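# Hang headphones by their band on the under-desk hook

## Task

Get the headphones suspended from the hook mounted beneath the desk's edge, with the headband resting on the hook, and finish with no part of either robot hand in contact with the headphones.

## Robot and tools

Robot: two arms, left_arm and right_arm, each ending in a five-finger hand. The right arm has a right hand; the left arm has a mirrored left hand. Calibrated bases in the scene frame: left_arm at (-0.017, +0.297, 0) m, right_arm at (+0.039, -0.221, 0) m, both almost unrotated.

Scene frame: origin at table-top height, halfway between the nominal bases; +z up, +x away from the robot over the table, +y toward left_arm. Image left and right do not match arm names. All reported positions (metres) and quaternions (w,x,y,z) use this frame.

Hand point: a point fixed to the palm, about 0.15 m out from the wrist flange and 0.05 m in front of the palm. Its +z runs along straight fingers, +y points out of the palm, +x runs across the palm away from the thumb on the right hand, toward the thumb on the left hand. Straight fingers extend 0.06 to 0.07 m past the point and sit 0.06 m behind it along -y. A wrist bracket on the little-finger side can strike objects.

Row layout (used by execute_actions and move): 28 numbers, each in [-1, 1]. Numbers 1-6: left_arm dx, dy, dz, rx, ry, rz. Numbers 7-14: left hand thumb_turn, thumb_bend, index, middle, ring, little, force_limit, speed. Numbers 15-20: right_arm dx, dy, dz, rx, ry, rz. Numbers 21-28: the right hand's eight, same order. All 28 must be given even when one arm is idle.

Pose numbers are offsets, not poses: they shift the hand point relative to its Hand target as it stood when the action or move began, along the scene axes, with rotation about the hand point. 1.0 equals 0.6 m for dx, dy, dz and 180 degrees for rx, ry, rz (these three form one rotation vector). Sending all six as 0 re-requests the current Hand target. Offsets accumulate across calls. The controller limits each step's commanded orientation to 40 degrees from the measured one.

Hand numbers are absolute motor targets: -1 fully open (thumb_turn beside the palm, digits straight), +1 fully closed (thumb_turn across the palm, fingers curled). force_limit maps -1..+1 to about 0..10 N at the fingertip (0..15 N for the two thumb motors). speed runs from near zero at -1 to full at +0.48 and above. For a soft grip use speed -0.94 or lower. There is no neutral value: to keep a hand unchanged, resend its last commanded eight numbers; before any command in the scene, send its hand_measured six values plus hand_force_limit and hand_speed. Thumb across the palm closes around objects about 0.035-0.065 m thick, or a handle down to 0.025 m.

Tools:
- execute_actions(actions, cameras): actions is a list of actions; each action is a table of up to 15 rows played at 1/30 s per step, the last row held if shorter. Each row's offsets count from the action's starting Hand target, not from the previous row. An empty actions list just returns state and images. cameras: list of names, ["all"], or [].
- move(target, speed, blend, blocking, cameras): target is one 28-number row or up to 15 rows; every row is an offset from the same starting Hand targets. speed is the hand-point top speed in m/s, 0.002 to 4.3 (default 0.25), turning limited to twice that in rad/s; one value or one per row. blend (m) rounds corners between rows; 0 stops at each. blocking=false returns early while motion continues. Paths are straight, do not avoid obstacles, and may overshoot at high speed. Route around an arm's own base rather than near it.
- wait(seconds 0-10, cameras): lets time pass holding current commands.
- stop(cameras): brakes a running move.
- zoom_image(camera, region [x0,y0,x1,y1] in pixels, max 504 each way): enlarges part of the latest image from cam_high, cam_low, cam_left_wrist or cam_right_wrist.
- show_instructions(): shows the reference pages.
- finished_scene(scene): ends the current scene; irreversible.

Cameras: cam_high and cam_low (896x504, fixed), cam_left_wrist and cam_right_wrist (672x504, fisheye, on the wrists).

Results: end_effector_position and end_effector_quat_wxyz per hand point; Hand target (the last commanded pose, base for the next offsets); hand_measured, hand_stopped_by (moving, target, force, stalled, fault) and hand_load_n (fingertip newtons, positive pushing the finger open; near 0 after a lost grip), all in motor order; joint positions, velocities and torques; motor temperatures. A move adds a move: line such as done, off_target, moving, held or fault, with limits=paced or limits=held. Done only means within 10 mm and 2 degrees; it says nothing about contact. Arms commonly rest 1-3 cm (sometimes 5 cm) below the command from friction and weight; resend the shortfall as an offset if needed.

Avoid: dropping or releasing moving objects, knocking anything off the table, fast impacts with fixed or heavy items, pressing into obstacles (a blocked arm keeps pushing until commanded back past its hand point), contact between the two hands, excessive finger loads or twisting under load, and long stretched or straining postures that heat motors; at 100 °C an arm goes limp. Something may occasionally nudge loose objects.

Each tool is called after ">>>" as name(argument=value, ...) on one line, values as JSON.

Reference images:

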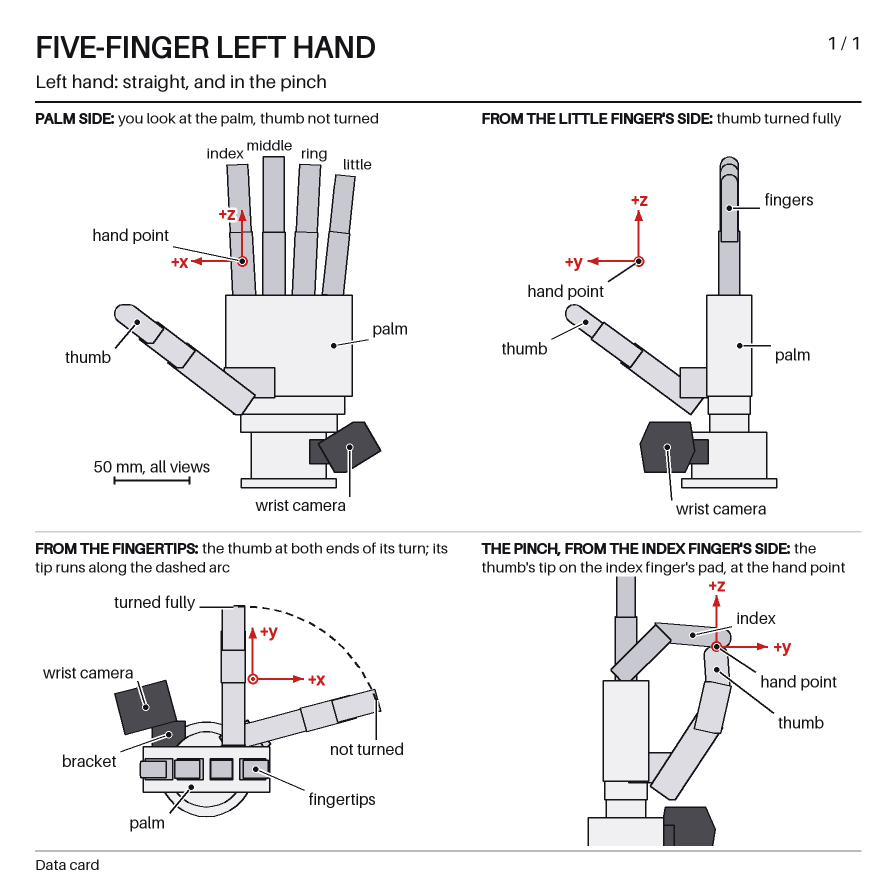

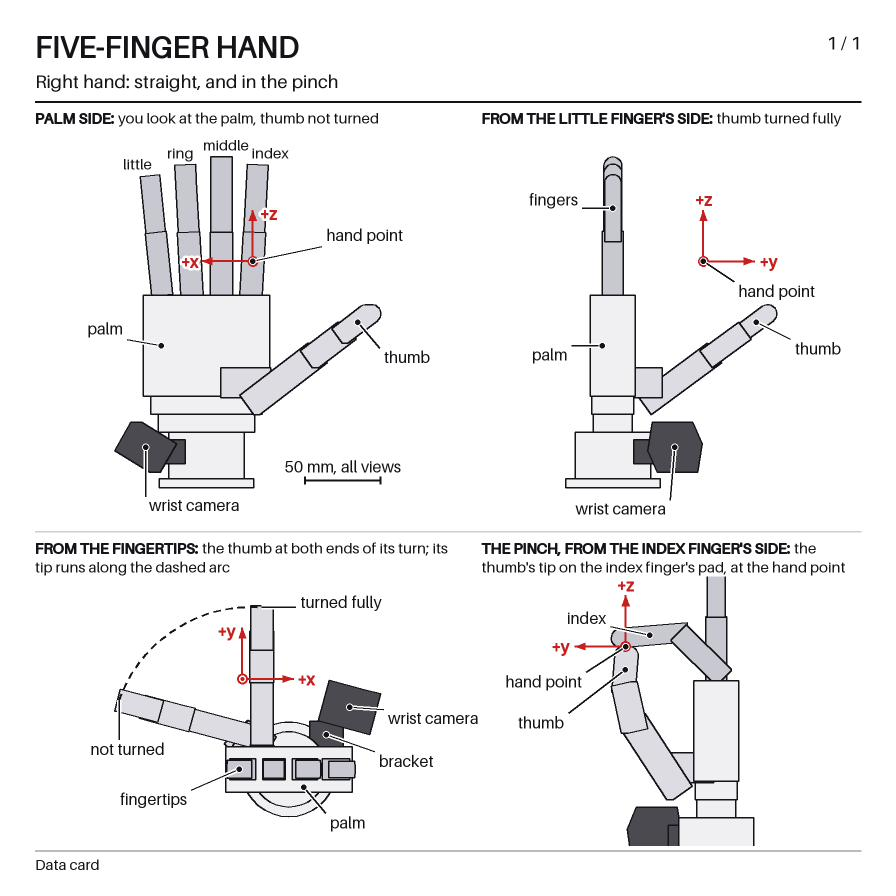

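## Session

>>> execute_actions(actions=[])

Scene clock: 0.00 s.
left_arm: end_effector_position=(+0.3955, +0.4226, +0.1977) hand_measured=(-1.000, -1.000, -1.000, -1.000, -1.000, -1.000) hand_load_n=(+0.0, +0.0, +0.0, +0.0, +0.0, +0.0) hand_stopped_by=(target, target, target, target, target, target) hand_force_limit=0.00 hand_speed=-0.80 end_effector_quat_wxyz=(-0.052, +0.030, +0.998, -0.037) | right_arm: end_effector_position=(+0.5587, +0.1168, +0.2721) hand_measured=(-1.000, -1.000, -1.000, -1.000, -1.000, -1.000) hand_load_n=(+0.0, +0.0, +0.0, +0.0, +0.0, +0.0) hand_stopped_by=(target, target, target, target, target, target) hand_force_limit=0.00 hand_speed=-0.80 end_effector_quat_wxyz=(+0.160, -0.404, +0.901, +0.000)
Joint positions: left_arm=[0.159 1.586 1.474 -1.575 0.053 1.802] | right_arm=[0.52 1.719 1.799 -1.33 0.016 1.199]
Joint velocities: within noise
Joint torques (N m): no reading
Motor temperatures (°C): left_arm=[25 29 37 26 26 24] | right_arm=[26 33 36 26 27 25]
Heat: left arm: hottest elbow 37 °C; right arm: hottest elbow 36 °C.
Hand target: left_arm +0.4026, +0.4238, +0.2071; -0.038, +0.030, +0.998, -0.035 | right_arm +0.5639, +0.1195, +0.2919; +0.180, -0.402, +0.898, +0.002
camera_calibration:
cam_left_wrist: T_world_to_cam=[[-0.303887, -0.941918, 0.142977, 0.485361], [-0.725305, 0.326038, 0.606327, 0.0210909], [-0.617727, 0.0805531, -0.782256, 0.477082], [0, 0, 0, 1]] pos_world=[0.457498, 0.411864, 0.291017]
cam_right_wrist: T_world_to_cam=[[-0.854465, 0.489859, -0.172997, 0.465757], [0.251479, 0.681399, 0.687352, -0.406586], [0.454586, 0.543813, -0.705421, -0.00788898], [0, 0, 0, 1]] pos_world=[0.503807, 0.0531824, 0.354477]

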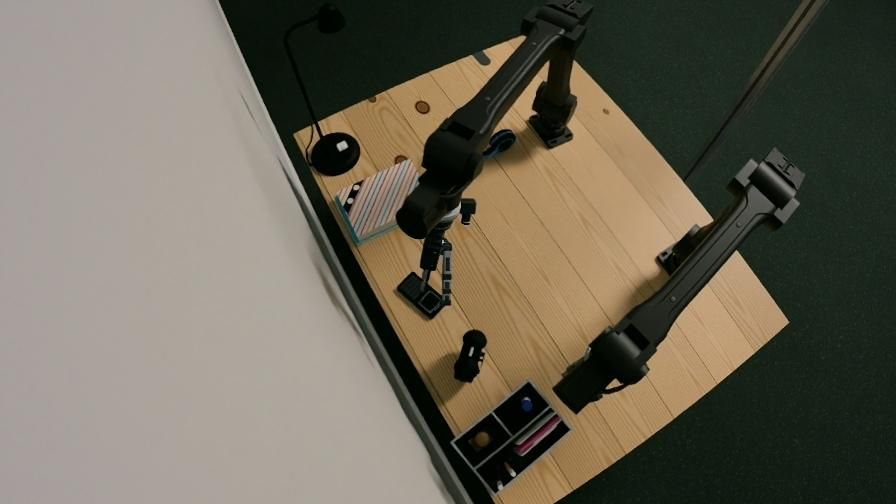

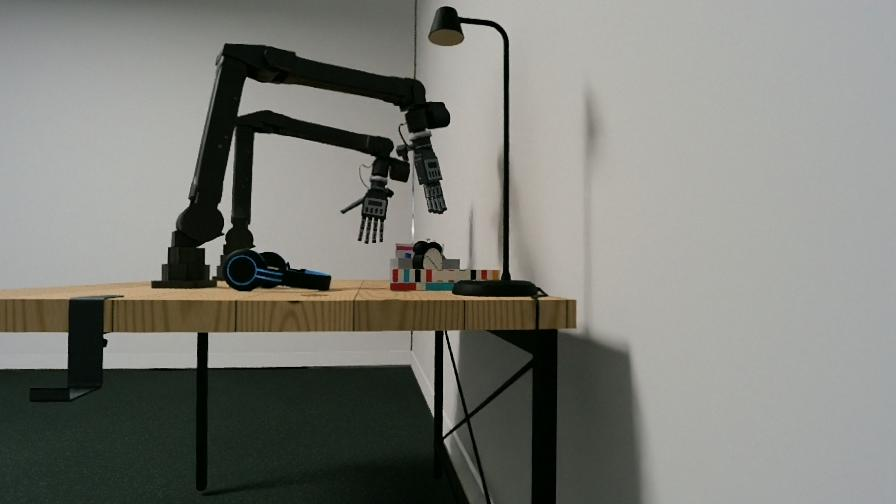

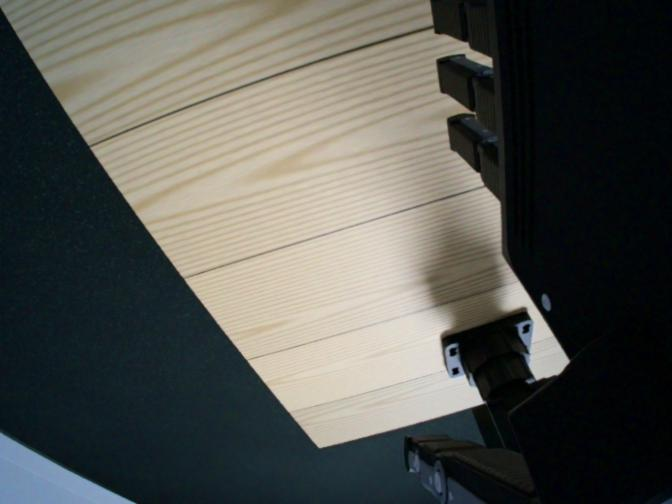

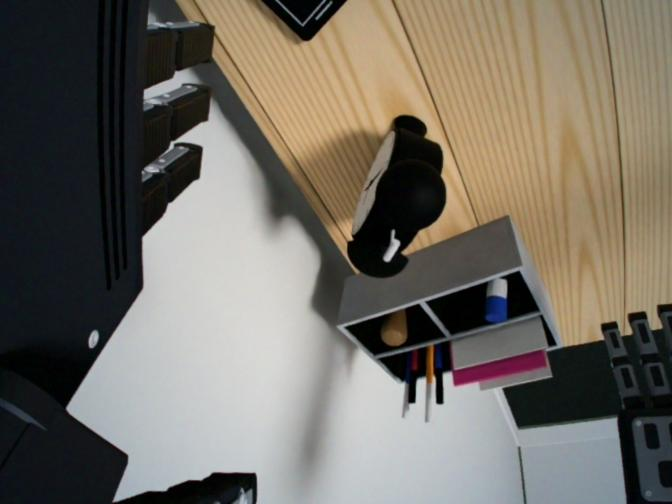

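>>> move(target=[0,0,0,0,0,0,-1,-1,-1,-1,-1,-1,0,-0.8,-0.44,-0.08,0.23,0,0,0,-1,-1,-1,-1,-1,-1,0,-0.8], speed=0.35, cameras=["cam_high","cam_low"])

>>> zoom_image(camera="cam_high", region=[430, 30, 610, 210])

>>> zoom_image(camera="cam_low", region=[0, 220, 360, 420])

Scene clock: 19.93 s.
left_arm: end_effector_position=(+0.3955, +0.4226, +0.1977) hand_measured=(-1.000, -1.000, -1.000, -1.000, -1.000, -1.000) hand_load_n=(+0.0, +0.0, +0.0, +0.0, +0.0, +0.0) hand_stopped_by=(target, target, target, target, target, target) hand_force_limit=0.00 hand_speed=-0.80 end_effector_quat_wxyz=(-0.052, +0.030, +0.998, -0.037) | right_arm: end_effector_position=(+0.3046, +0.0681, +0.4309) hand_measured=(-1.000, -1.000, -1.000, -1.000, -1.000, -1.000) hand_load_n=(+0.0, +0.0, +0.0, +0.0, +0.0, +0.0) hand_stopped_by=(target, target, target, target, target, target) hand_force_limit=0.00 hand_speed=-0.80 end_effector_quat_wxyz=(+0.187, -0.402, +0.897, +0.002)
Joint positions: left_arm=[0.159 1.586 1.474 -1.575 0.053 1.802] | right_arm=[0.764 1.161 1.635 -1.682 0.103 1.427]
Joint torques (N m): left_arm=[-0.5 -10.87 9.91 0.14 0.03 -0.11] | right_arm=[0.38 -3.96 8.43 0.64 0.08 0.2]
Heat: left arm: hottest elbow 39 °C; right arm: hottest elbow 38 °C.
Hand target: left_arm +0.4026, +0.4238, +0.2071; -0.038, +0.030, +0.998, -0.035 | right_arm +0.2999, +0.0715, +0.4299; +0.180, -0.402, +0.898, +0.002
Off the commanded pose: left_arm 0.012 m, 2 deg | right_arm 0.006 m, 1 deg.
joint sent to its limit (right arm) — joint 4 (wrist pitch), lower limit. The joint targets still meet the commanded pose.
move: off_target (left_arm)
Images, in order (width x height): cam_high 896x504, cam_low 896x504.

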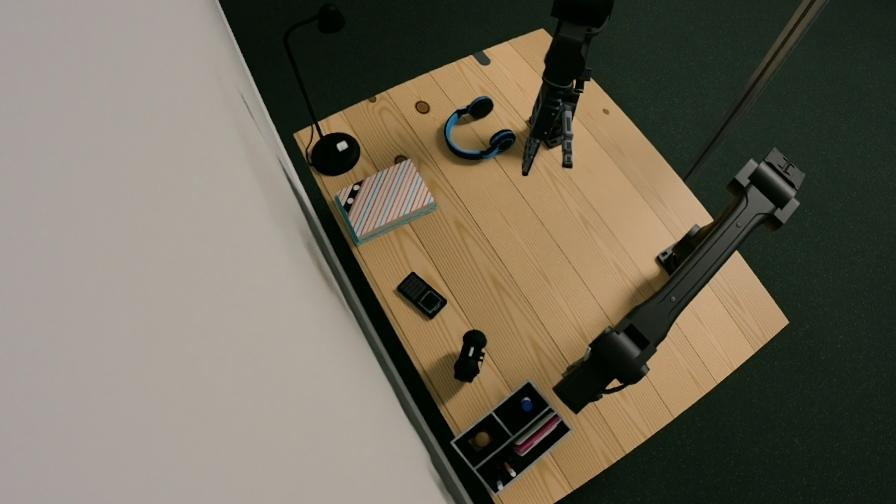

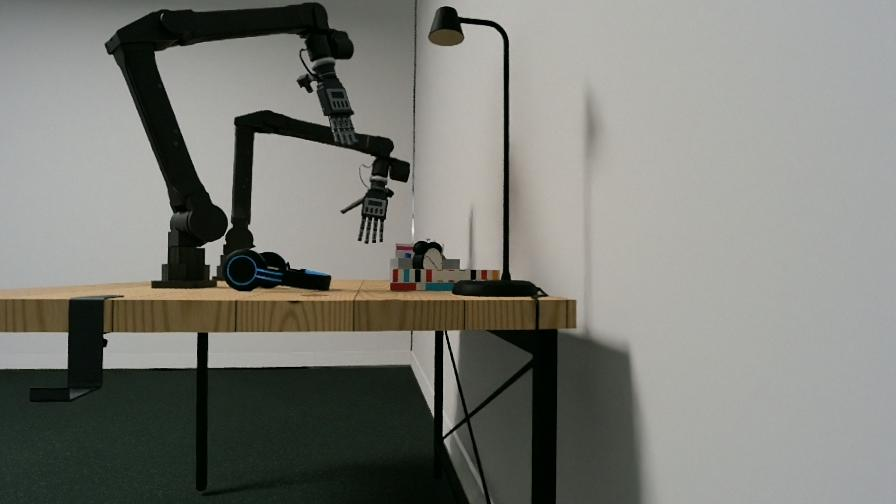

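Scaled by 2.800 from the camera's 896x504 image, which has a finer 1280x720 frame.

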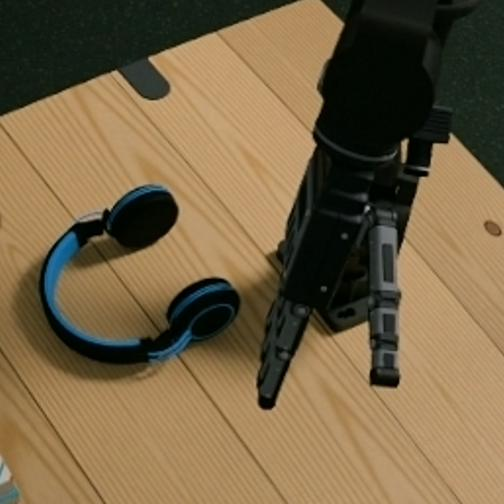

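Scaled by 1.400 from the camera's 896x504 image, which has a finer 1280x720 frame.

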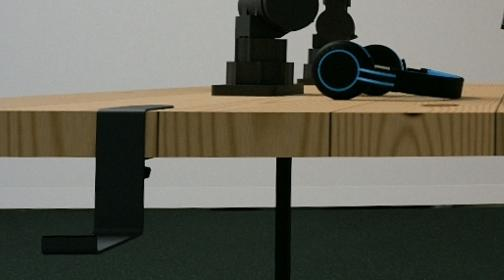

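>>> move(target=[[0,0,0,0,0,0,-1,-1,-1,-1,-1,-1,0,-0.8,0.05,-0.369,-0.083,-0.04,0.043,0.098,1,-1,-1,-1,-1,-1,0,0.3],[0,0,0,0,0,0,-1,-1,-1,-1,-1,-1,0,-0.8,-0.083,-0.786,-0.2165,-0.0793,0.0862,0.1966,1,-1,-1,-1,-1,-1,0,0.3],[0,0,0,0,0,0,-1,-1,-1,-1,-1,-1,0,-0.8,-0.405,-0.67,-0.38,-0.0793,0.0862,0.1966,1,-1,-1,-1,-1,-1,0,0.3]], speed=0.3, blend=[0.06,0.05,0], cameras=["cam_high","cam_low","cam_right_wrist"])

Scene clock: 163.93 s.
left_arm: end_effector_position=(+0.3955, +0.4226, +0.1977) hand_measured=(-1.000, -1.000, -1.000, -1.000, -1.000, -1.000) hand_load_n=(+0.0, +0.0, +0.0, +0.0, +0.0, +0.0) hand_stopped_by=(target, target, target, target, target, target) hand_force_limit=0.00 hand_speed=-0.80 end_effector_quat_wxyz=(-0.052, +0.030, +0.998, -0.037) | right_arm: end_effector_position=(+0.0616, -0.3335, +0.2038) hand_measured=(+1.000, -1.000, -1.000, -1.000, -1.000, -1.000) hand_load_n=(+0.0, +0.0, +0.0, +0.0, +0.0, +0.0) hand_stopped_by=(target, target, target, target, target, target) hand_force_limit=0.00 hand_speed=0.30 end_effector_quat_wxyz=(+0.002, +0.670, -0.742, +0.007)
Joint positions: left_arm=[0.159 1.586 1.474 -1.575 0.053 1.802] | right_arm=[-1.03 0.731 0.833 -1.658 0.001 -0.974]
Joint torques (N m): left_arm=[-0.62 -10.87 9.91 0.13 0.03 -0.11] | right_arm=[-2.43 0.32 7.88 0.23 -0.01 -0.21]
Motor temperatures (°C): left_arm=[25 29 43 26 26 24] | right_arm=[26 32 39 26 26 25]
Heat: left arm: hottest elbow 43 °C; right arm: hottest elbow 39 °C.
Hand target: left_arm +0.4026, +0.4238, +0.2071; -0.038, +0.030, +0.998, -0.035 | right_arm +0.0569, -0.3304, +0.2018; +0.000, -0.669, +0.743, +0.000
Off the commanded pose: left_arm 0.012 m, 2 deg | right_arm 0.006 m, 1 deg.
move: off_target (left_arm)
camera_calibration:
cam_right_wrist: T_world_to_cam=[[-0.992009, -0.125413, 0.0137707, 0.0150302], [-0.1035, 0.871345, 0.479631, 0.199774], [-0.0721511, 0.474374, -0.877362, 0.459087], [0, 0, 0, 1]] pos_world=[0.0687105, -0.389966, 0.306761]
Images, in order (width x height): cam_high 896x504, cam_low 896x504, cam_right_wrist 672x504.

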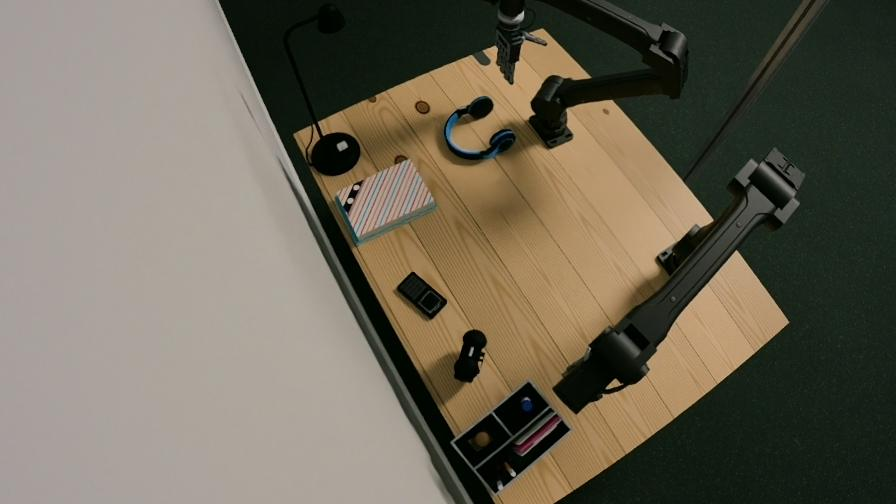

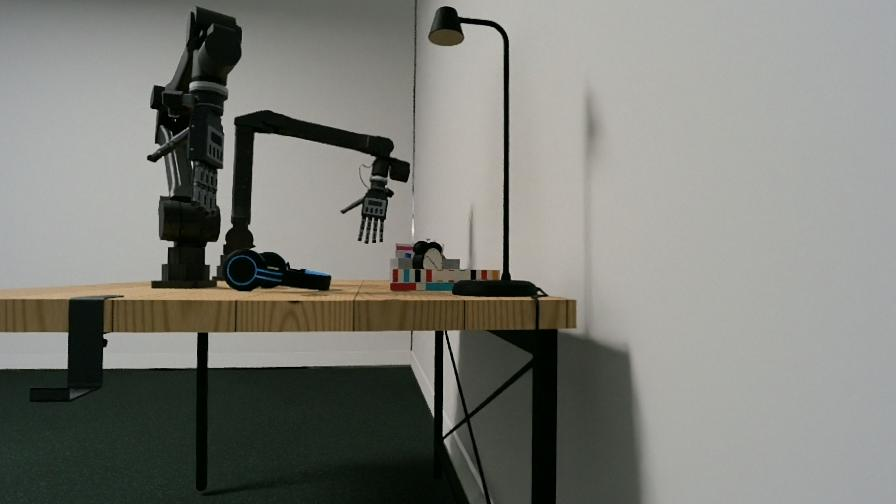

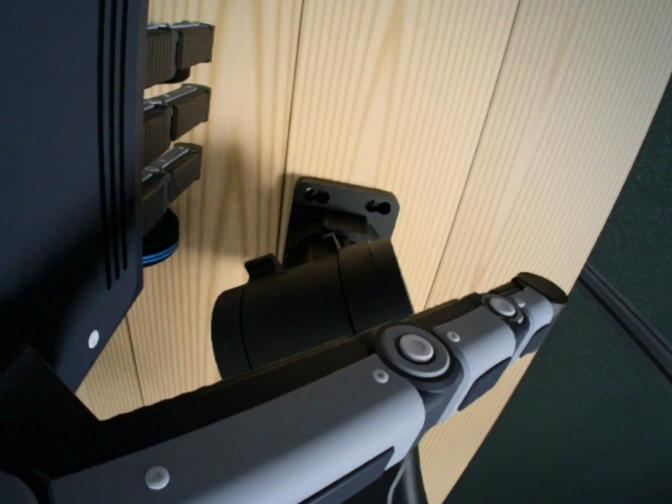

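>>> move(target=[[0,0,0,0,0,0,-1,-1,-1,-1,-1,-1,0,-0.8,-0.003,0,-0.183,0,0,0,1,-1,-1,-1,-1,-1,0,0.3],[0,0,0,0,0,0,-1,-1,-1,-1,-1,-1,0,-0.8,0.04,-0.004,-0.183,0,0,0,1,-1,-1,-1,-1,-1,0,0.3],[0,0,0,0,0,0,-1,-1,-1,-1,-1,-1,0,-0.8,0.112,-0.069,-0.183,0,0,0.122,1,-1,-1,-1,-1,-1,0,0.3]], speed=[0.2,0.08,0.08], blend=[0.01,0.01,0], cameras=["cam_high","cam_right_wrist"])

Scene clock: 237.07 s.
left_arm: end_effector_position=(+0.3955, +0.4226, +0.1977) hand_measured=(-1.000, -1.000, -1.000, -1.000, -1.000, -1.000) hand_load_n=(+0.0, -0.5, +0.0, +0.0, +0.0, +0.0) hand_stopped_by=(target, target, target, target, target, target) hand_force_limit=0.00 hand_speed=-0.80 end_effector_quat_wxyz=(-0.052, +0.030, +0.998, -0.037) | right_arm: end_effector_position=(+0.0943, -0.3486, +0.0793) hand_measured=(+1.000, -1.000, -1.000, -1.000, -1.000, -1.000) hand_load_n=(+0.0, +0.0, +0.0, -5.0, -0.5, +0.0) hand_stopped_by=(target, target, target, target, target, target) hand_force_limit=0.00 hand_speed=0.30 end_effector_quat_wxyz=(+0.001, +0.786, -0.617, -0.043)
Joint positions: left_arm=[0.159 1.586 1.474 -1.575 0.053 1.802] | right_arm=[-0.799 0.939 0.577 -1.294 0.018 -1.085]
Joint torques (N m): left_arm=[-0.62 -10.87 9.89 0.14 0.03 -0.11] | right_arm=[0.91 -0.26 13.74 1.61 -0.62 -0.18]
Heat: left arm: hottest elbow 43 °C; right arm: hottest elbow 38 °C.
Hand target: left_arm +0.4026, +0.4238, +0.2071; -0.038, +0.030, +0.998, -0.035 | right_arm +0.1241, -0.3719, +0.0921; +0.000, +0.798, -0.602, +0.000
Off the commanded pose: left_arm 0.012 m, 2 deg | right_arm 0.040 m, 5 deg.
move: off_target (left_arm, right_arm)
camera_calibration:
cam_right_wrist: T_world_to_cam=[[-0.889278, -0.453793, 0.0570683, -0.0803341], [-0.348918, 0.753786, 0.556832, 0.252042], [-0.295704, 0.475266, -0.828662, 0.37702], [0, 0, 0, 1]] pos_world=[0.127989, -0.405626, 0.176662]
Images, in order (width x height): cam_high 896x504, cam_right_wrist 672x504.

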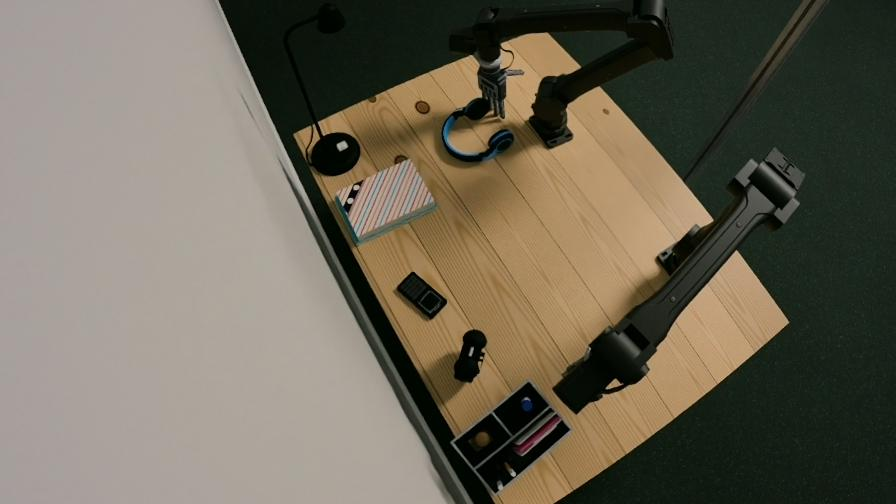

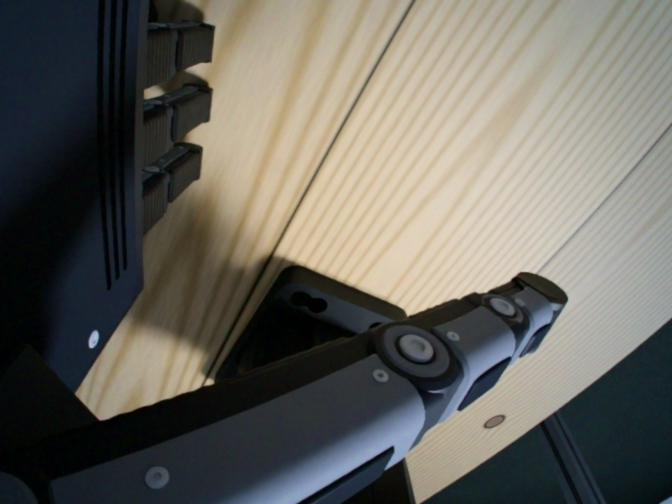

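>>> zoom_image(camera="cam_high", region=[410, 60, 590, 180])

Scaled by 2.800 from the camera's 896x504 image, which has a finer 1280x720 frame.

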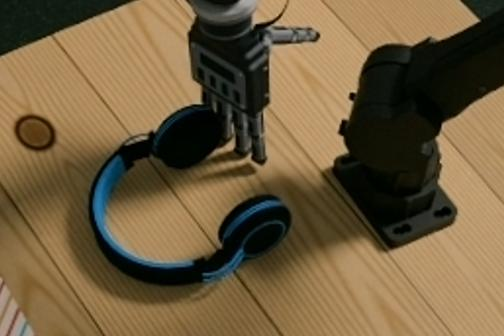

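>>> move(target=[[0,0,0,0,0,0,-1,-1,-1,-1,-1,-1,0,-0.8,0.088,-0.034,0,0,0,0.122,1,-1,-1,-1,-1,-1,0,0.3],[0,0,0,0,0,0,-1,-1,-1,-1,-1,-1,0,-0.8,0.188,-0.035,0,0,0,0.244,1,-1,-1,-1,-1,-1,0,0.3]], speed=[0.08,0.08], blend=[0.02,0], cameras=["cam_high","cam_right_wrist"])

>>> zoom_image(camera="cam_high", region=[410, 60, 590, 180])

Scene clock: 263.43 s.
left_arm: end_effector_position=(+0.3955, +0.4226, +0.1977) hand_measured=(-1.000, -1.000, -1.000, -1.000, -1.000, -1.000) hand_load_n=(+0.0, +0.0, +0.0, +0.0, +0.0, +0.0) hand_stopped_by=(target, target, target, target, target, target) hand_force_limit=0.00 hand_speed=-0.80 end_effector_quat_wxyz=(-0.052, +0.030, +0.998, -0.037) | right_arm: end_effector_position=(+0.2071, -0.3823, +0.0776) hand_measured=(+1.000, -1.000, -1.000, -1.000, -1.000, -1.000) hand_load_n=(+0.0, +0.0, +0.0, +0.0, +0.0, -0.5) hand_stopped_by=(target, target, target, target, target, target) hand_force_limit=0.00 hand_speed=0.30 end_effector_quat_wxyz=(-0.004, +0.960, -0.278, -0.030)
Joint positions: left_arm=[0.159 1.586 1.474 -1.575 0.053 1.802] | right_arm=[-0.458 1.151 0.716 -1.196 0.005 -1.512]
Joint torques (N m): left_arm=[-0.62 -10.87 9.91 0.16 0.03 -0.11] | right_arm=[1.96 -3.08 12.94 0.8 -0.12 -0.24]
Heat: left arm: hottest elbow 43 °C; right arm: hottest elbow 40 °C.
Hand target: left_arm +0.4026, +0.4238, +0.2071; -0.038, +0.030, +0.998, -0.035 | right_arm +0.2369, -0.3929, +0.0921; +0.000, +0.966, -0.260, +0.000
Off the commanded pose: left_arm 0.012 m, 2 deg | right_arm 0.035 m, 4 deg.
move: off_target (left_arm, right_arm)
camera_calibration:
cam_right_wrist: T_world_to_cam=[[-0.327532, -0.944762, 0.0121546, -0.295744], [-0.790801, 0.281151, 0.54368, 0.229556], [-0.517065, 0.168461, -0.839205, 0.35429], [0, 0, 0, 1]] pos_world=[0.267858, -0.403631, 0.176112]
Images, in order (width x height): cam_high 896x504, cam_right_wrist 672x504.

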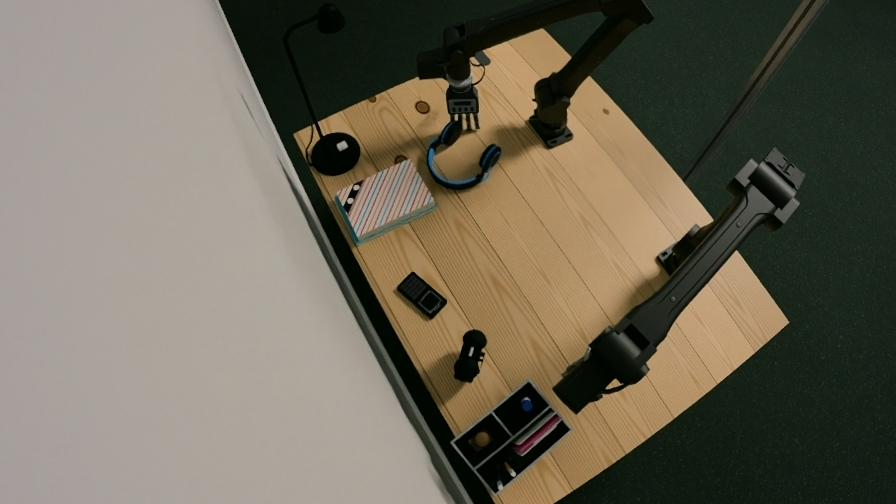

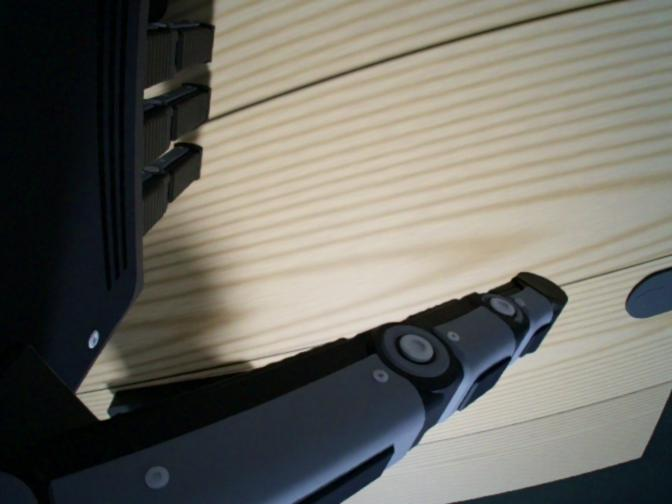

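Scaled by 2.800 from the camera's 896x504 image, which has a finer 1280x720 frame.

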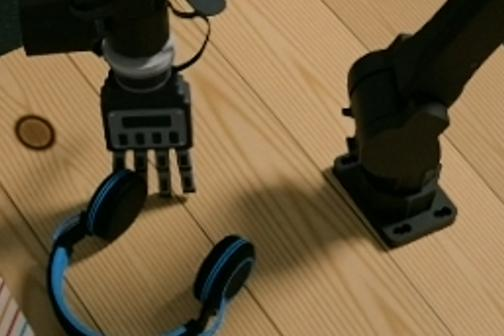

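>>> zoom_image(camera="cam_high", region=[400, 100, 540, 200])

Scaled by 3.600 from the camera's 896x504 image, which has a finer 1280x720 frame.

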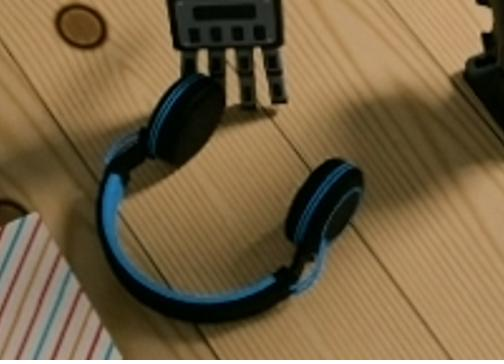

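>>> move(target=[[0,0,0,0,0,0,-1,-1,-1,-1,-1,-1,0,-0.8,-0.108,0.01,0.015,0,0,-0.08,1,-1,-1,-1,-1,-1,0,0.3],[0,0,0,0,0,0,-1,-1,-1,-1,-1,-1,0,-0.8,-0.0365,0.0715,0.02,0,0,-0.15,1,-1,-1,-1,-1,-1,0,0.3],[0,0,0,0,0,0,-1,-1,-1,-1,-1,-1,0,-0.8,0.0935,0.0965,0.02,0,0,-0.083,1,-1,-1,-1,-1,-1,0,0.3]], speed=[0.12,0.08,0.08], blend=[0.02,0.02,0], cameras=["cam_high"])

>>> zoom_image(camera="cam_high", region=[400, 100, 540, 200])

Scene clock: 370.87 s.
left_arm: end_effector_position=(+0.3955, +0.4226, +0.1977) hand_measured=(-1.000, -1.000, -1.000, -1.000, -1.000, -1.000) hand_load_n=(+0.0, +0.0, +0.0, +0.0, +0.0, +0.0) hand_stopped_by=(target, target, target, target, target, target) hand_force_limit=0.00 hand_speed=-0.80 end_effector_quat_wxyz=(-0.052, +0.030, +0.998, -0.037) | right_arm: end_effector_position=(+0.2604, -0.3304, +0.0904) hand_measured=(+1.000, -1.000, -1.000, -1.000, -1.000, -1.000) hand_load_n=(+0.0, +0.0, +0.0, +0.0, +0.0, -1.0) hand_stopped_by=(target, target, target, target, target, target) hand_force_limit=0.00 hand_speed=0.30 end_effector_quat_wxyz=(+0.005, +0.917, -0.398, -0.034)
Joint positions: left_arm=[0.159 1.586 1.474 -1.575 0.053 1.802] | right_arm=[-0.256 1.261 0.835 -1.213 0.002 -1.055]
Joint torques (N m): left_arm=[-0.67 -10.87 9.91 0.14 0.03 -0.11] | right_arm=[1.26 -3.84 13.3 0.8 -0.08 -0.18]
Motor temperatures (°C): left_arm=[25 29 43 26 26 24] | right_arm=[26 32 45 26 25 25]
Heat: left arm: hottest elbow 43 °C; right arm: hottest elbow 45 °C.
Hand target: left_arm +0.4026, +0.4238, +0.2071; -0.038, +0.030, +0.998, -0.035 | right_arm +0.2930, -0.3349, +0.1041; +0.000, +0.924, -0.383, +0.000
Off the commanded pose: left_arm 0.012 m, 2 deg | right_arm 0.036 m, 4 deg.
move: off_target (left_arm, right_arm)
Images, in order (width x height): cam_high 896x504.

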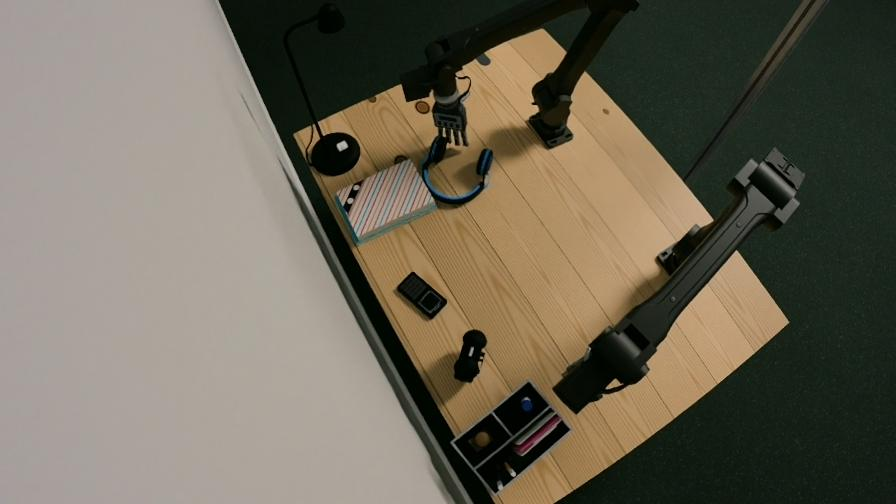

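Scaled by 3.600 from the camera's 896x504 image, which has a finer 1280x720 frame.

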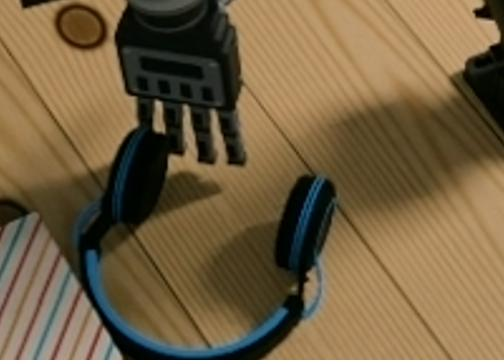

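>>> move(target=[[0,0,0,0,0,0,-1,-1,-1,-1,-1,-1,0,-0.8,-0.05,-0.025,0.16,0,0,0,1,-1,-1,-1,-1,-1,0,0.3],[0,0,0,0,0,0,-1,-1,-1,-1,-1,-1,0,-0.8,0.035,0.215,0.177,0,0,-0.02,1,-1,-1,-1,-1,-1,0,0.3]], speed=[0.2,0.25], blend=[0.03,0], cameras=["cam_high","cam_right_wrist"])

Scene clock: 449.60 s.
left_arm: end_effector_position=(+0.3955, +0.4226, +0.1977) hand_measured=(-1.000, -1.000, -1.000, -1.000, -1.000, -1.000) hand_load_n=(+0.0, +0.0, +0.0, +0.0, +0.0, +0.0) hand_stopped_by=(target, target, target, target, target, target) hand_force_limit=0.00 hand_speed=-0.80 end_effector_quat_wxyz=(-0.052, +0.030, +0.998, -0.037) | right_arm: end_effector_position=(+0.2956, -0.2124, +0.1918) hand_measured=(+1.000, -1.000, -1.000, -1.000, -1.000, -1.000) hand_load_n=(+0.0, +0.0, +0.0, +0.0, +0.0, +0.0) hand_stopped_by=(target, target, target, target, target, target) hand_force_limit=0.00 hand_speed=0.30 end_effector_quat_wxyz=(+0.009, +0.911, -0.412, -0.020)
Joint positions: left_arm=[0.159 1.586 1.474 -1.575 0.053 1.802] | right_arm=[0.124 1.224 1.085 -1.476 -0.004 -0.644]
Joint torques (N m): left_arm=[-0.5 -10.81 9.91 0.13 0.03 -0.11] | right_arm=[0.32 -4.31 14.15 -0.23 0.13 0.11]
Heat: left arm: hottest elbow 43 °C; right arm: hottest elbow 44 °C.
Hand target: left_arm +0.4026, +0.4238, +0.2071; -0.038, +0.030, +0.998, -0.035 | right_arm +0.3140, -0.2059, +0.2102; +0.000, +0.911, -0.412, +0.000
Off the commanded pose: left_arm 0.012 m, 2 deg | right_arm 0.027 m, 3 deg.
move: off_target (left_arm, right_arm)
camera_calibration:
cam_right_wrist: T_world_to_cam=[[-0.580001, -0.813468, 0.0432379, -0.0111176], [-0.680905, 0.513253, 0.522436, 0.210676], [-0.447177, 0.273572, -0.851581, 0.471284], [0, 0, 0, 1]] pos_world=[0.34775, -0.246104, 0.291753]
Images, in order (width x height): cam_high 896x504, cam_right_wrist 672x504.

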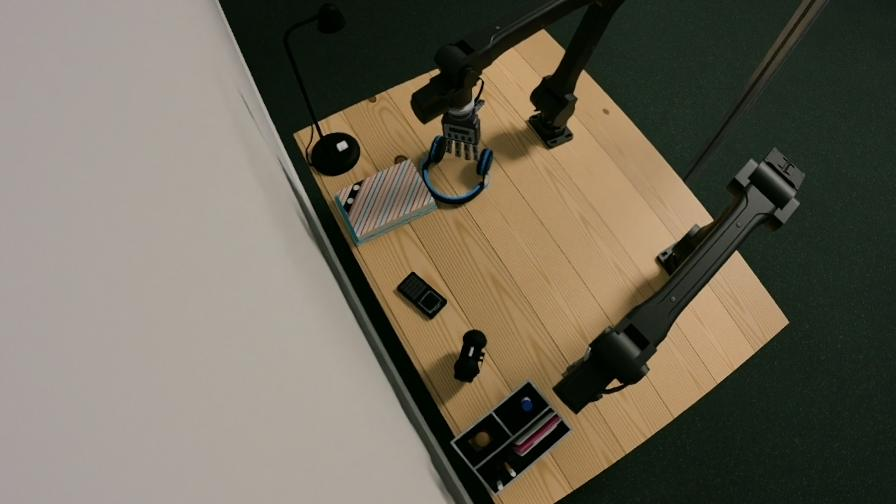

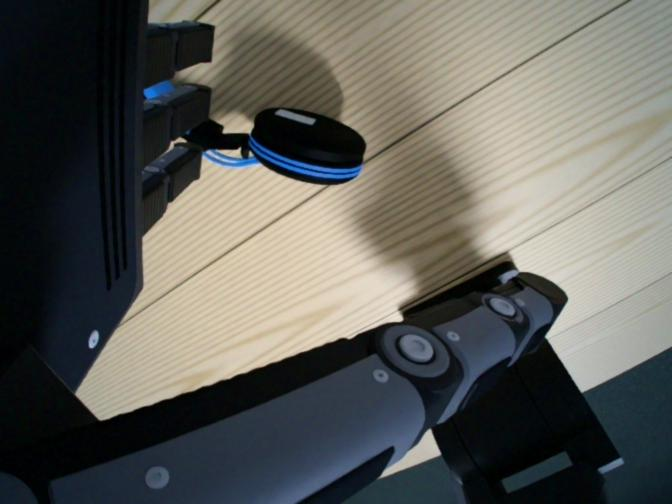

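>>> move(target=[[0,0,0,0,0,0,-1,-1,-1,-1,-1,-1,0,-0.8,0.02,0.005,-0.04,0,0,0,1,-1,-1,-1,-1,-1,0,0.3],[0,0,0,0,0,0,-1,-1,-1,-1,-1,-1,0,-0.8,0.02,0.005,-0.172,0,0,0,1,-1,-1,-1,-1,-1,0,0.3]], speed=[0.1,0.12], blend=[0.01,0], cameras=["cam_high","cam_right_wrist"])

Scene clock: 484.70 s.
left_arm: end_effector_position=(+0.3955, +0.4226, +0.1977) hand_measured=(-1.000, -1.000, -1.000, -1.000, -1.000, -1.000) hand_load_n=(+0.0, +0.0, +0.0, +0.0, +0.0, +0.0) hand_stopped_by=(target, target, target, target, target, target) hand_force_limit=0.00 hand_speed=-0.80 end_effector_quat_wxyz=(-0.052, +0.030, +0.998, -0.037) | right_arm: end_effector_position=(+0.3266, -0.2086, +0.1121) hand_measured=(+1.000, -1.000, -1.000, -1.000, -1.000, -1.000) hand_load_n=(+0.0, +0.0, +0.0, +0.0, +0.0, +0.0) hand_stopped_by=(target, target, target, target, target, target) hand_force_limit=0.00 hand_speed=0.30 end_effector_quat_wxyz=(-0.002, +0.911, -0.413, +0.001)
Joint positions: left_arm=[0.159 1.586 1.474 -1.575 0.053 1.802] | right_arm=[0.129 1.326 0.968 -1.209 -0.003 -0.638]
Joint torques (N m): left_arm=[-0.56 -10.81 9.91 0.14 0.03 -0.1] | right_arm=[1.49 -6.01 7.34 0.59 0.11 0.15]
Heat: left arm: hottest elbow 43 °C; right arm: hottest elbow 47 °C.
Hand target: left_arm +0.4026, +0.4238, +0.2071; -0.038, +0.030, +0.998, -0.035 | right_arm +0.3261, -0.2030, +0.1071; +0.000, +0.911, -0.412, +0.000
Off the commanded pose: left_arm 0.012 m, 2 deg | right_arm 0.008 m, 0 deg.
move: off_target (left_arm)
camera_calibration:
cam_right_wrist: T_world_to_cam=[[-0.582851, -0.812467, 0.0134939, 0.0178848], [-0.704056, 0.513231, 0.490814, 0.282521], [-0.405696, 0.276571, -0.87116, 0.405486], [0, 0, 0, 1]] pos_world=[0.373839, -0.242613, 0.214336]
Images, in order (width x height): cam_high 896x504, cam_right_wrist 672x504.

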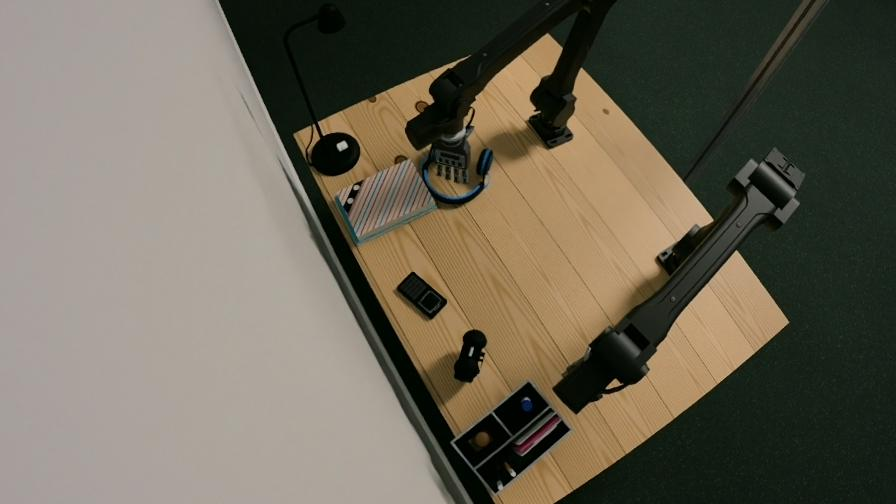

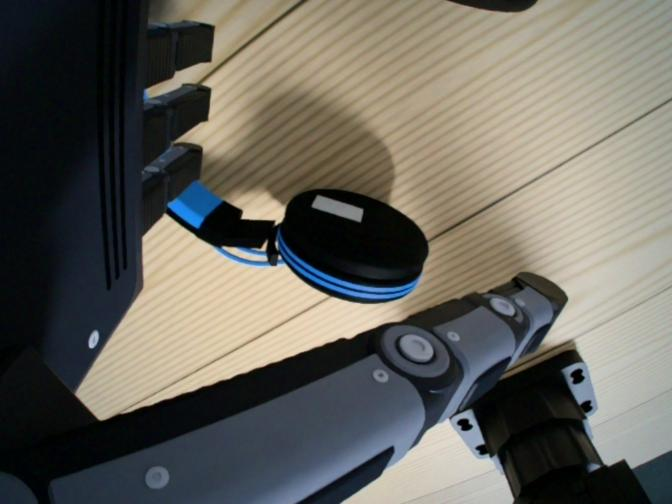

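>>> move(target=[[0,0,0,0,0,0,-1,-1,-1,-1,-1,-1,0,-0.8,-0.0385,0,-0.03,0,0,0,1,-1,-1,-1,-1,-1,0,0.3],[0,0,0,0,0,0,-1,-1,-1,-1,-1,-1,0,-0.8,-0.062,-0.017,-0.03,0,0,0,1,-1,-1,-1,-1,-1,0,0.3],[0,0,0,0,0,0,-1,-1,-1,-1,-1,-1,0,-0.8,-0.147,-0.157,-0.025,0,0,0.122,1,-1,-1,-1,-1,-1,0,0.3]], speed=[0.08,0.08,0.08], blend=[0.01,0.01,0], cameras=["cam_high","cam_right_wrist"])

>>> zoom_image(camera="cam_high", region=[400, 100, 540, 220])

Scene clock: 521.90 s.
left_arm: end_effector_position=(+0.3955, +0.4226, +0.1977) hand_measured=(-1.000, -1.000, -1.000, -1.000, -1.000, -1.000) hand_load_n=(+0.0, +0.0, +0.0, +0.0, +0.0, +0.0) hand_stopped_by=(target, target, target, target, target, target) hand_force_limit=0.00 hand_speed=-0.80 end_effector_quat_wxyz=(-0.052, +0.030, +0.998, -0.037) | right_arm: end_effector_position=(+0.2449, -0.2928, +0.0914) hand_measured=(+1.000, -1.000, -1.000, -1.000, -1.000, -1.000) hand_load_n=(+0.0, +0.0, +0.0, +0.5, +0.0, +0.0) hand_stopped_by=(target, target, target, target, target, target) hand_force_limit=0.00 hand_speed=0.30 end_effector_quat_wxyz=(-0.001, +0.973, -0.230, +0.003)
Joint positions: left_arm=[0.159 1.586 1.474 -1.575 0.053 1.802] | right_arm=[-0.073 1.084 0.717 -1.198 -0.001 -1.226]
Joint torques (N m): left_arm=[-0.56 -10.87 9.89 0.13 0.03 -0.11] | right_arm=[-2.67 -4.54 7.32 -0.25 0.06 -0.17]
Heat: left arm: hottest elbow 43 °C; right arm: hottest elbow 42 °C.
Hand target: left_arm +0.4026, +0.4238, +0.2071; -0.038, +0.030, +0.998, -0.035 | right_arm +0.2379, -0.2972, +0.0922; +0.000, +0.973, -0.231, +0.000
Off the commanded pose: left_arm 0.012 m, 2 deg | right_arm 0.008 m, 0 deg.
move: off_target (left_arm); blend cut to 0.0087 m at target 1, 0.0087 m at target 2
camera_calibration:
cam_right_wrist: T_world_to_cam=[[-0.233755, -0.972161, 0.0161759, -0.230327], [-0.847302, 0.211837, 0.487037, 0.225459], [-0.476905, 0.100142, -0.873231, 0.34358], [0, 0, 0, 1]] pos_world=[0.301047, -0.306082, 0.193944]
Images, in order (width x height): cam_high 896x504, cam_right_wrist 672x504.

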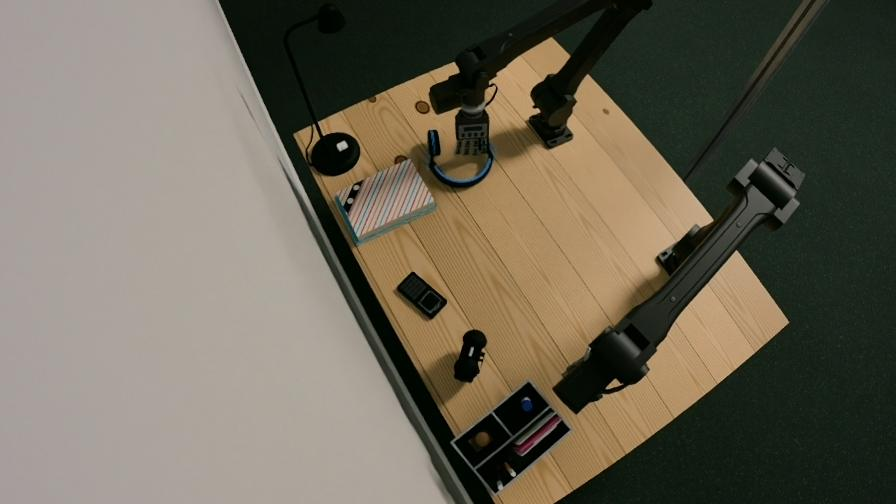

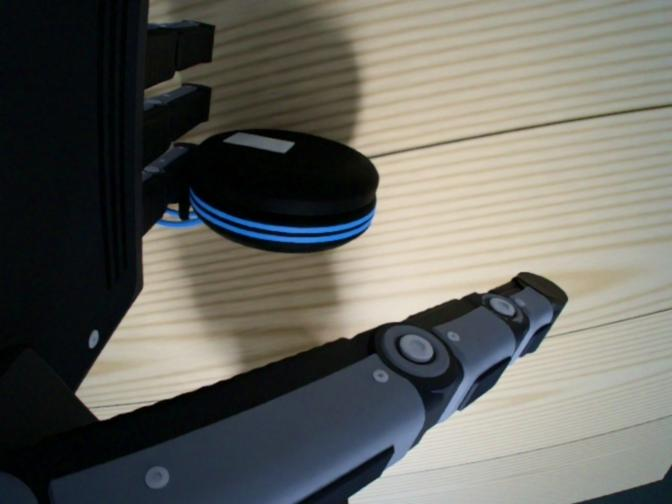

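Scaled by 3.600 from the camera's 896x504 image, which has a finer 1280x720 frame.

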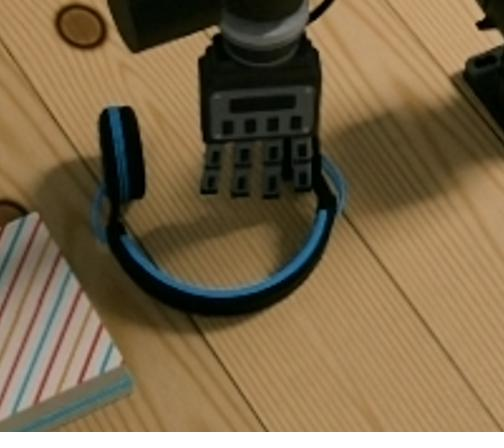

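>>> move(target=[[0,0,0,0,0,0,-1,-1,-1,-1,-1,-1,0,-0.8,0.015,0.015,0.18,0,0,0,1,-1,-1,-1,-1,-1,0,0.3],[0,0,0,0,0,0,-1,-1,-1,-1,-1,-1,0,-0.8,0.087,0.095,0.246,-0.003,-0.1375,-0.341,1,-1,-1,-1,-1,-1,0,0.3],[0,0,0,0,0,0,-1,-1,-1,-1,-1,-1,0,-0.8,0.1585,0.2037,0.0713,-0.0063,-0.275,-0.6827,1,-1,0.25,0.25,1,1,0,0.3]], speed=[0.25,0.5,0.5], blend=[0.03,0.03,0], cameras=["cam_high","cam_right_wrist"])

Scene clock: 665.10 s.
left_arm: end_effector_position=(+0.3955, +0.4226, +0.1977) hand_measured=(-1.000, -1.000, -1.000, -1.000, -1.000, -1.000) hand_load_n=(+0.0, +0.0, +0.5, +0.0, +0.0, +0.0) hand_stopped_by=(target, target, target, target, target, target) hand_force_limit=0.00 hand_speed=-0.80 end_effector_quat_wxyz=(-0.052, +0.030, +0.998, -0.037) | right_arm: end_effector_position=(+0.3273, -0.1821, +0.1282) hand_measured=(+1.000, -1.000, +0.250, +0.250, +1.000, +1.000) hand_load_n=(+0.0, -0.5, +0.0, +0.0, +0.0, +0.0) hand_stopped_by=(target, target, target, target, target, target) hand_force_limit=0.00 hand_speed=0.30 end_effector_quat_wxyz=(+0.064, -0.196, +0.919, -0.335)
Joint positions: left_arm=[0.159 1.586 1.474 -1.575 0.053 1.802] | right_arm=[0.455 1.025 0.762 -1.315 0.696 1.562]
Joint torques (N m): left_arm=[-0.56 -10.87 9.91 0.16 0.03 -0.11] | right_arm=[0.97 -1.44 10.35 -0.06 0.64 0.12]
Motor temperatures (°C): left_arm=[25 29 43 26 26 24] | right_arm=[26 31 38 26 25 25]
Heat: left arm: hottest elbow 43 °C; right arm: hottest elbow 38 °C.
Hand target: left_arm +0.4026, +0.4238, +0.2071; -0.038, +0.030, +0.998, -0.035 | right_arm +0.3330, -0.1749, +0.1350; +0.071, -0.196, +0.919, -0.335
Off the commanded pose: left_arm 0.012 m, 2 deg | right_arm 0.011 m, 1 deg.
move: off_target (left_arm, right_arm); target 3's new numbers were sent with right_arm's hand 0.011 m and 1 deg from that target
camera_calibration:
cam_right_wrist: T_world_to_cam=[[-0.520131, 0.599885, -0.607949, 0.355918], [0.595306, 0.765048, 0.245586, -0.0864821], [0.612433, -0.234178, -0.75504, -0.0286704], [0, 0, 0, 1]] pos_world=[0.254166, -0.154061, 0.215972]
Images, in order (width x height): cam_high 896x504, cam_right_wrist 672x504.

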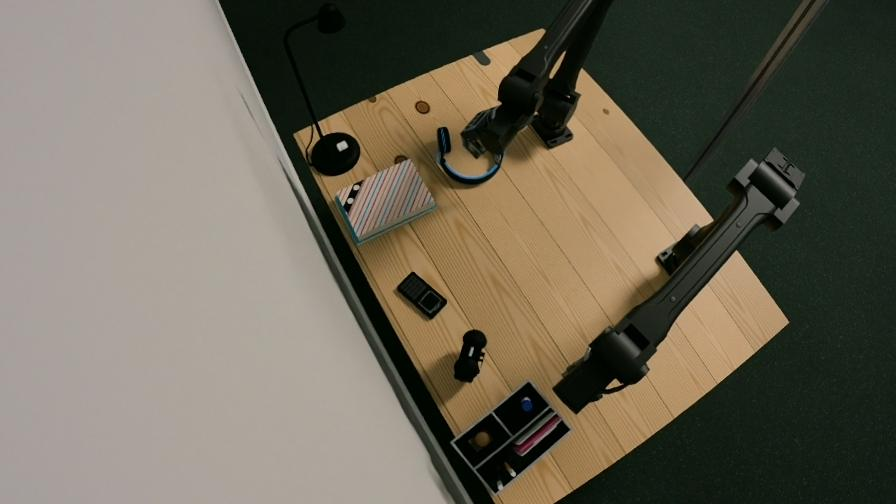

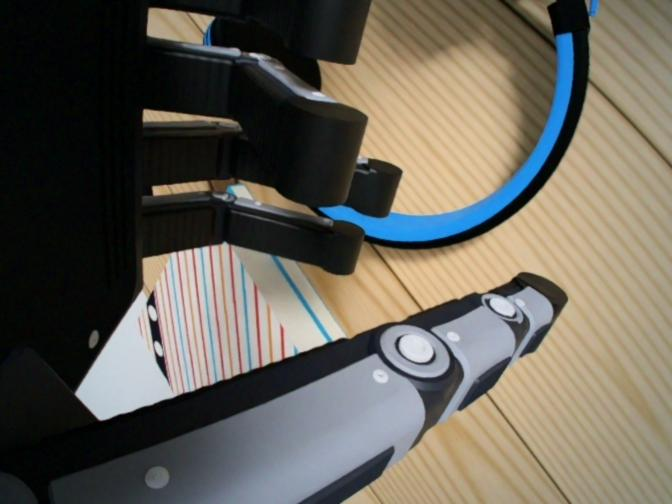

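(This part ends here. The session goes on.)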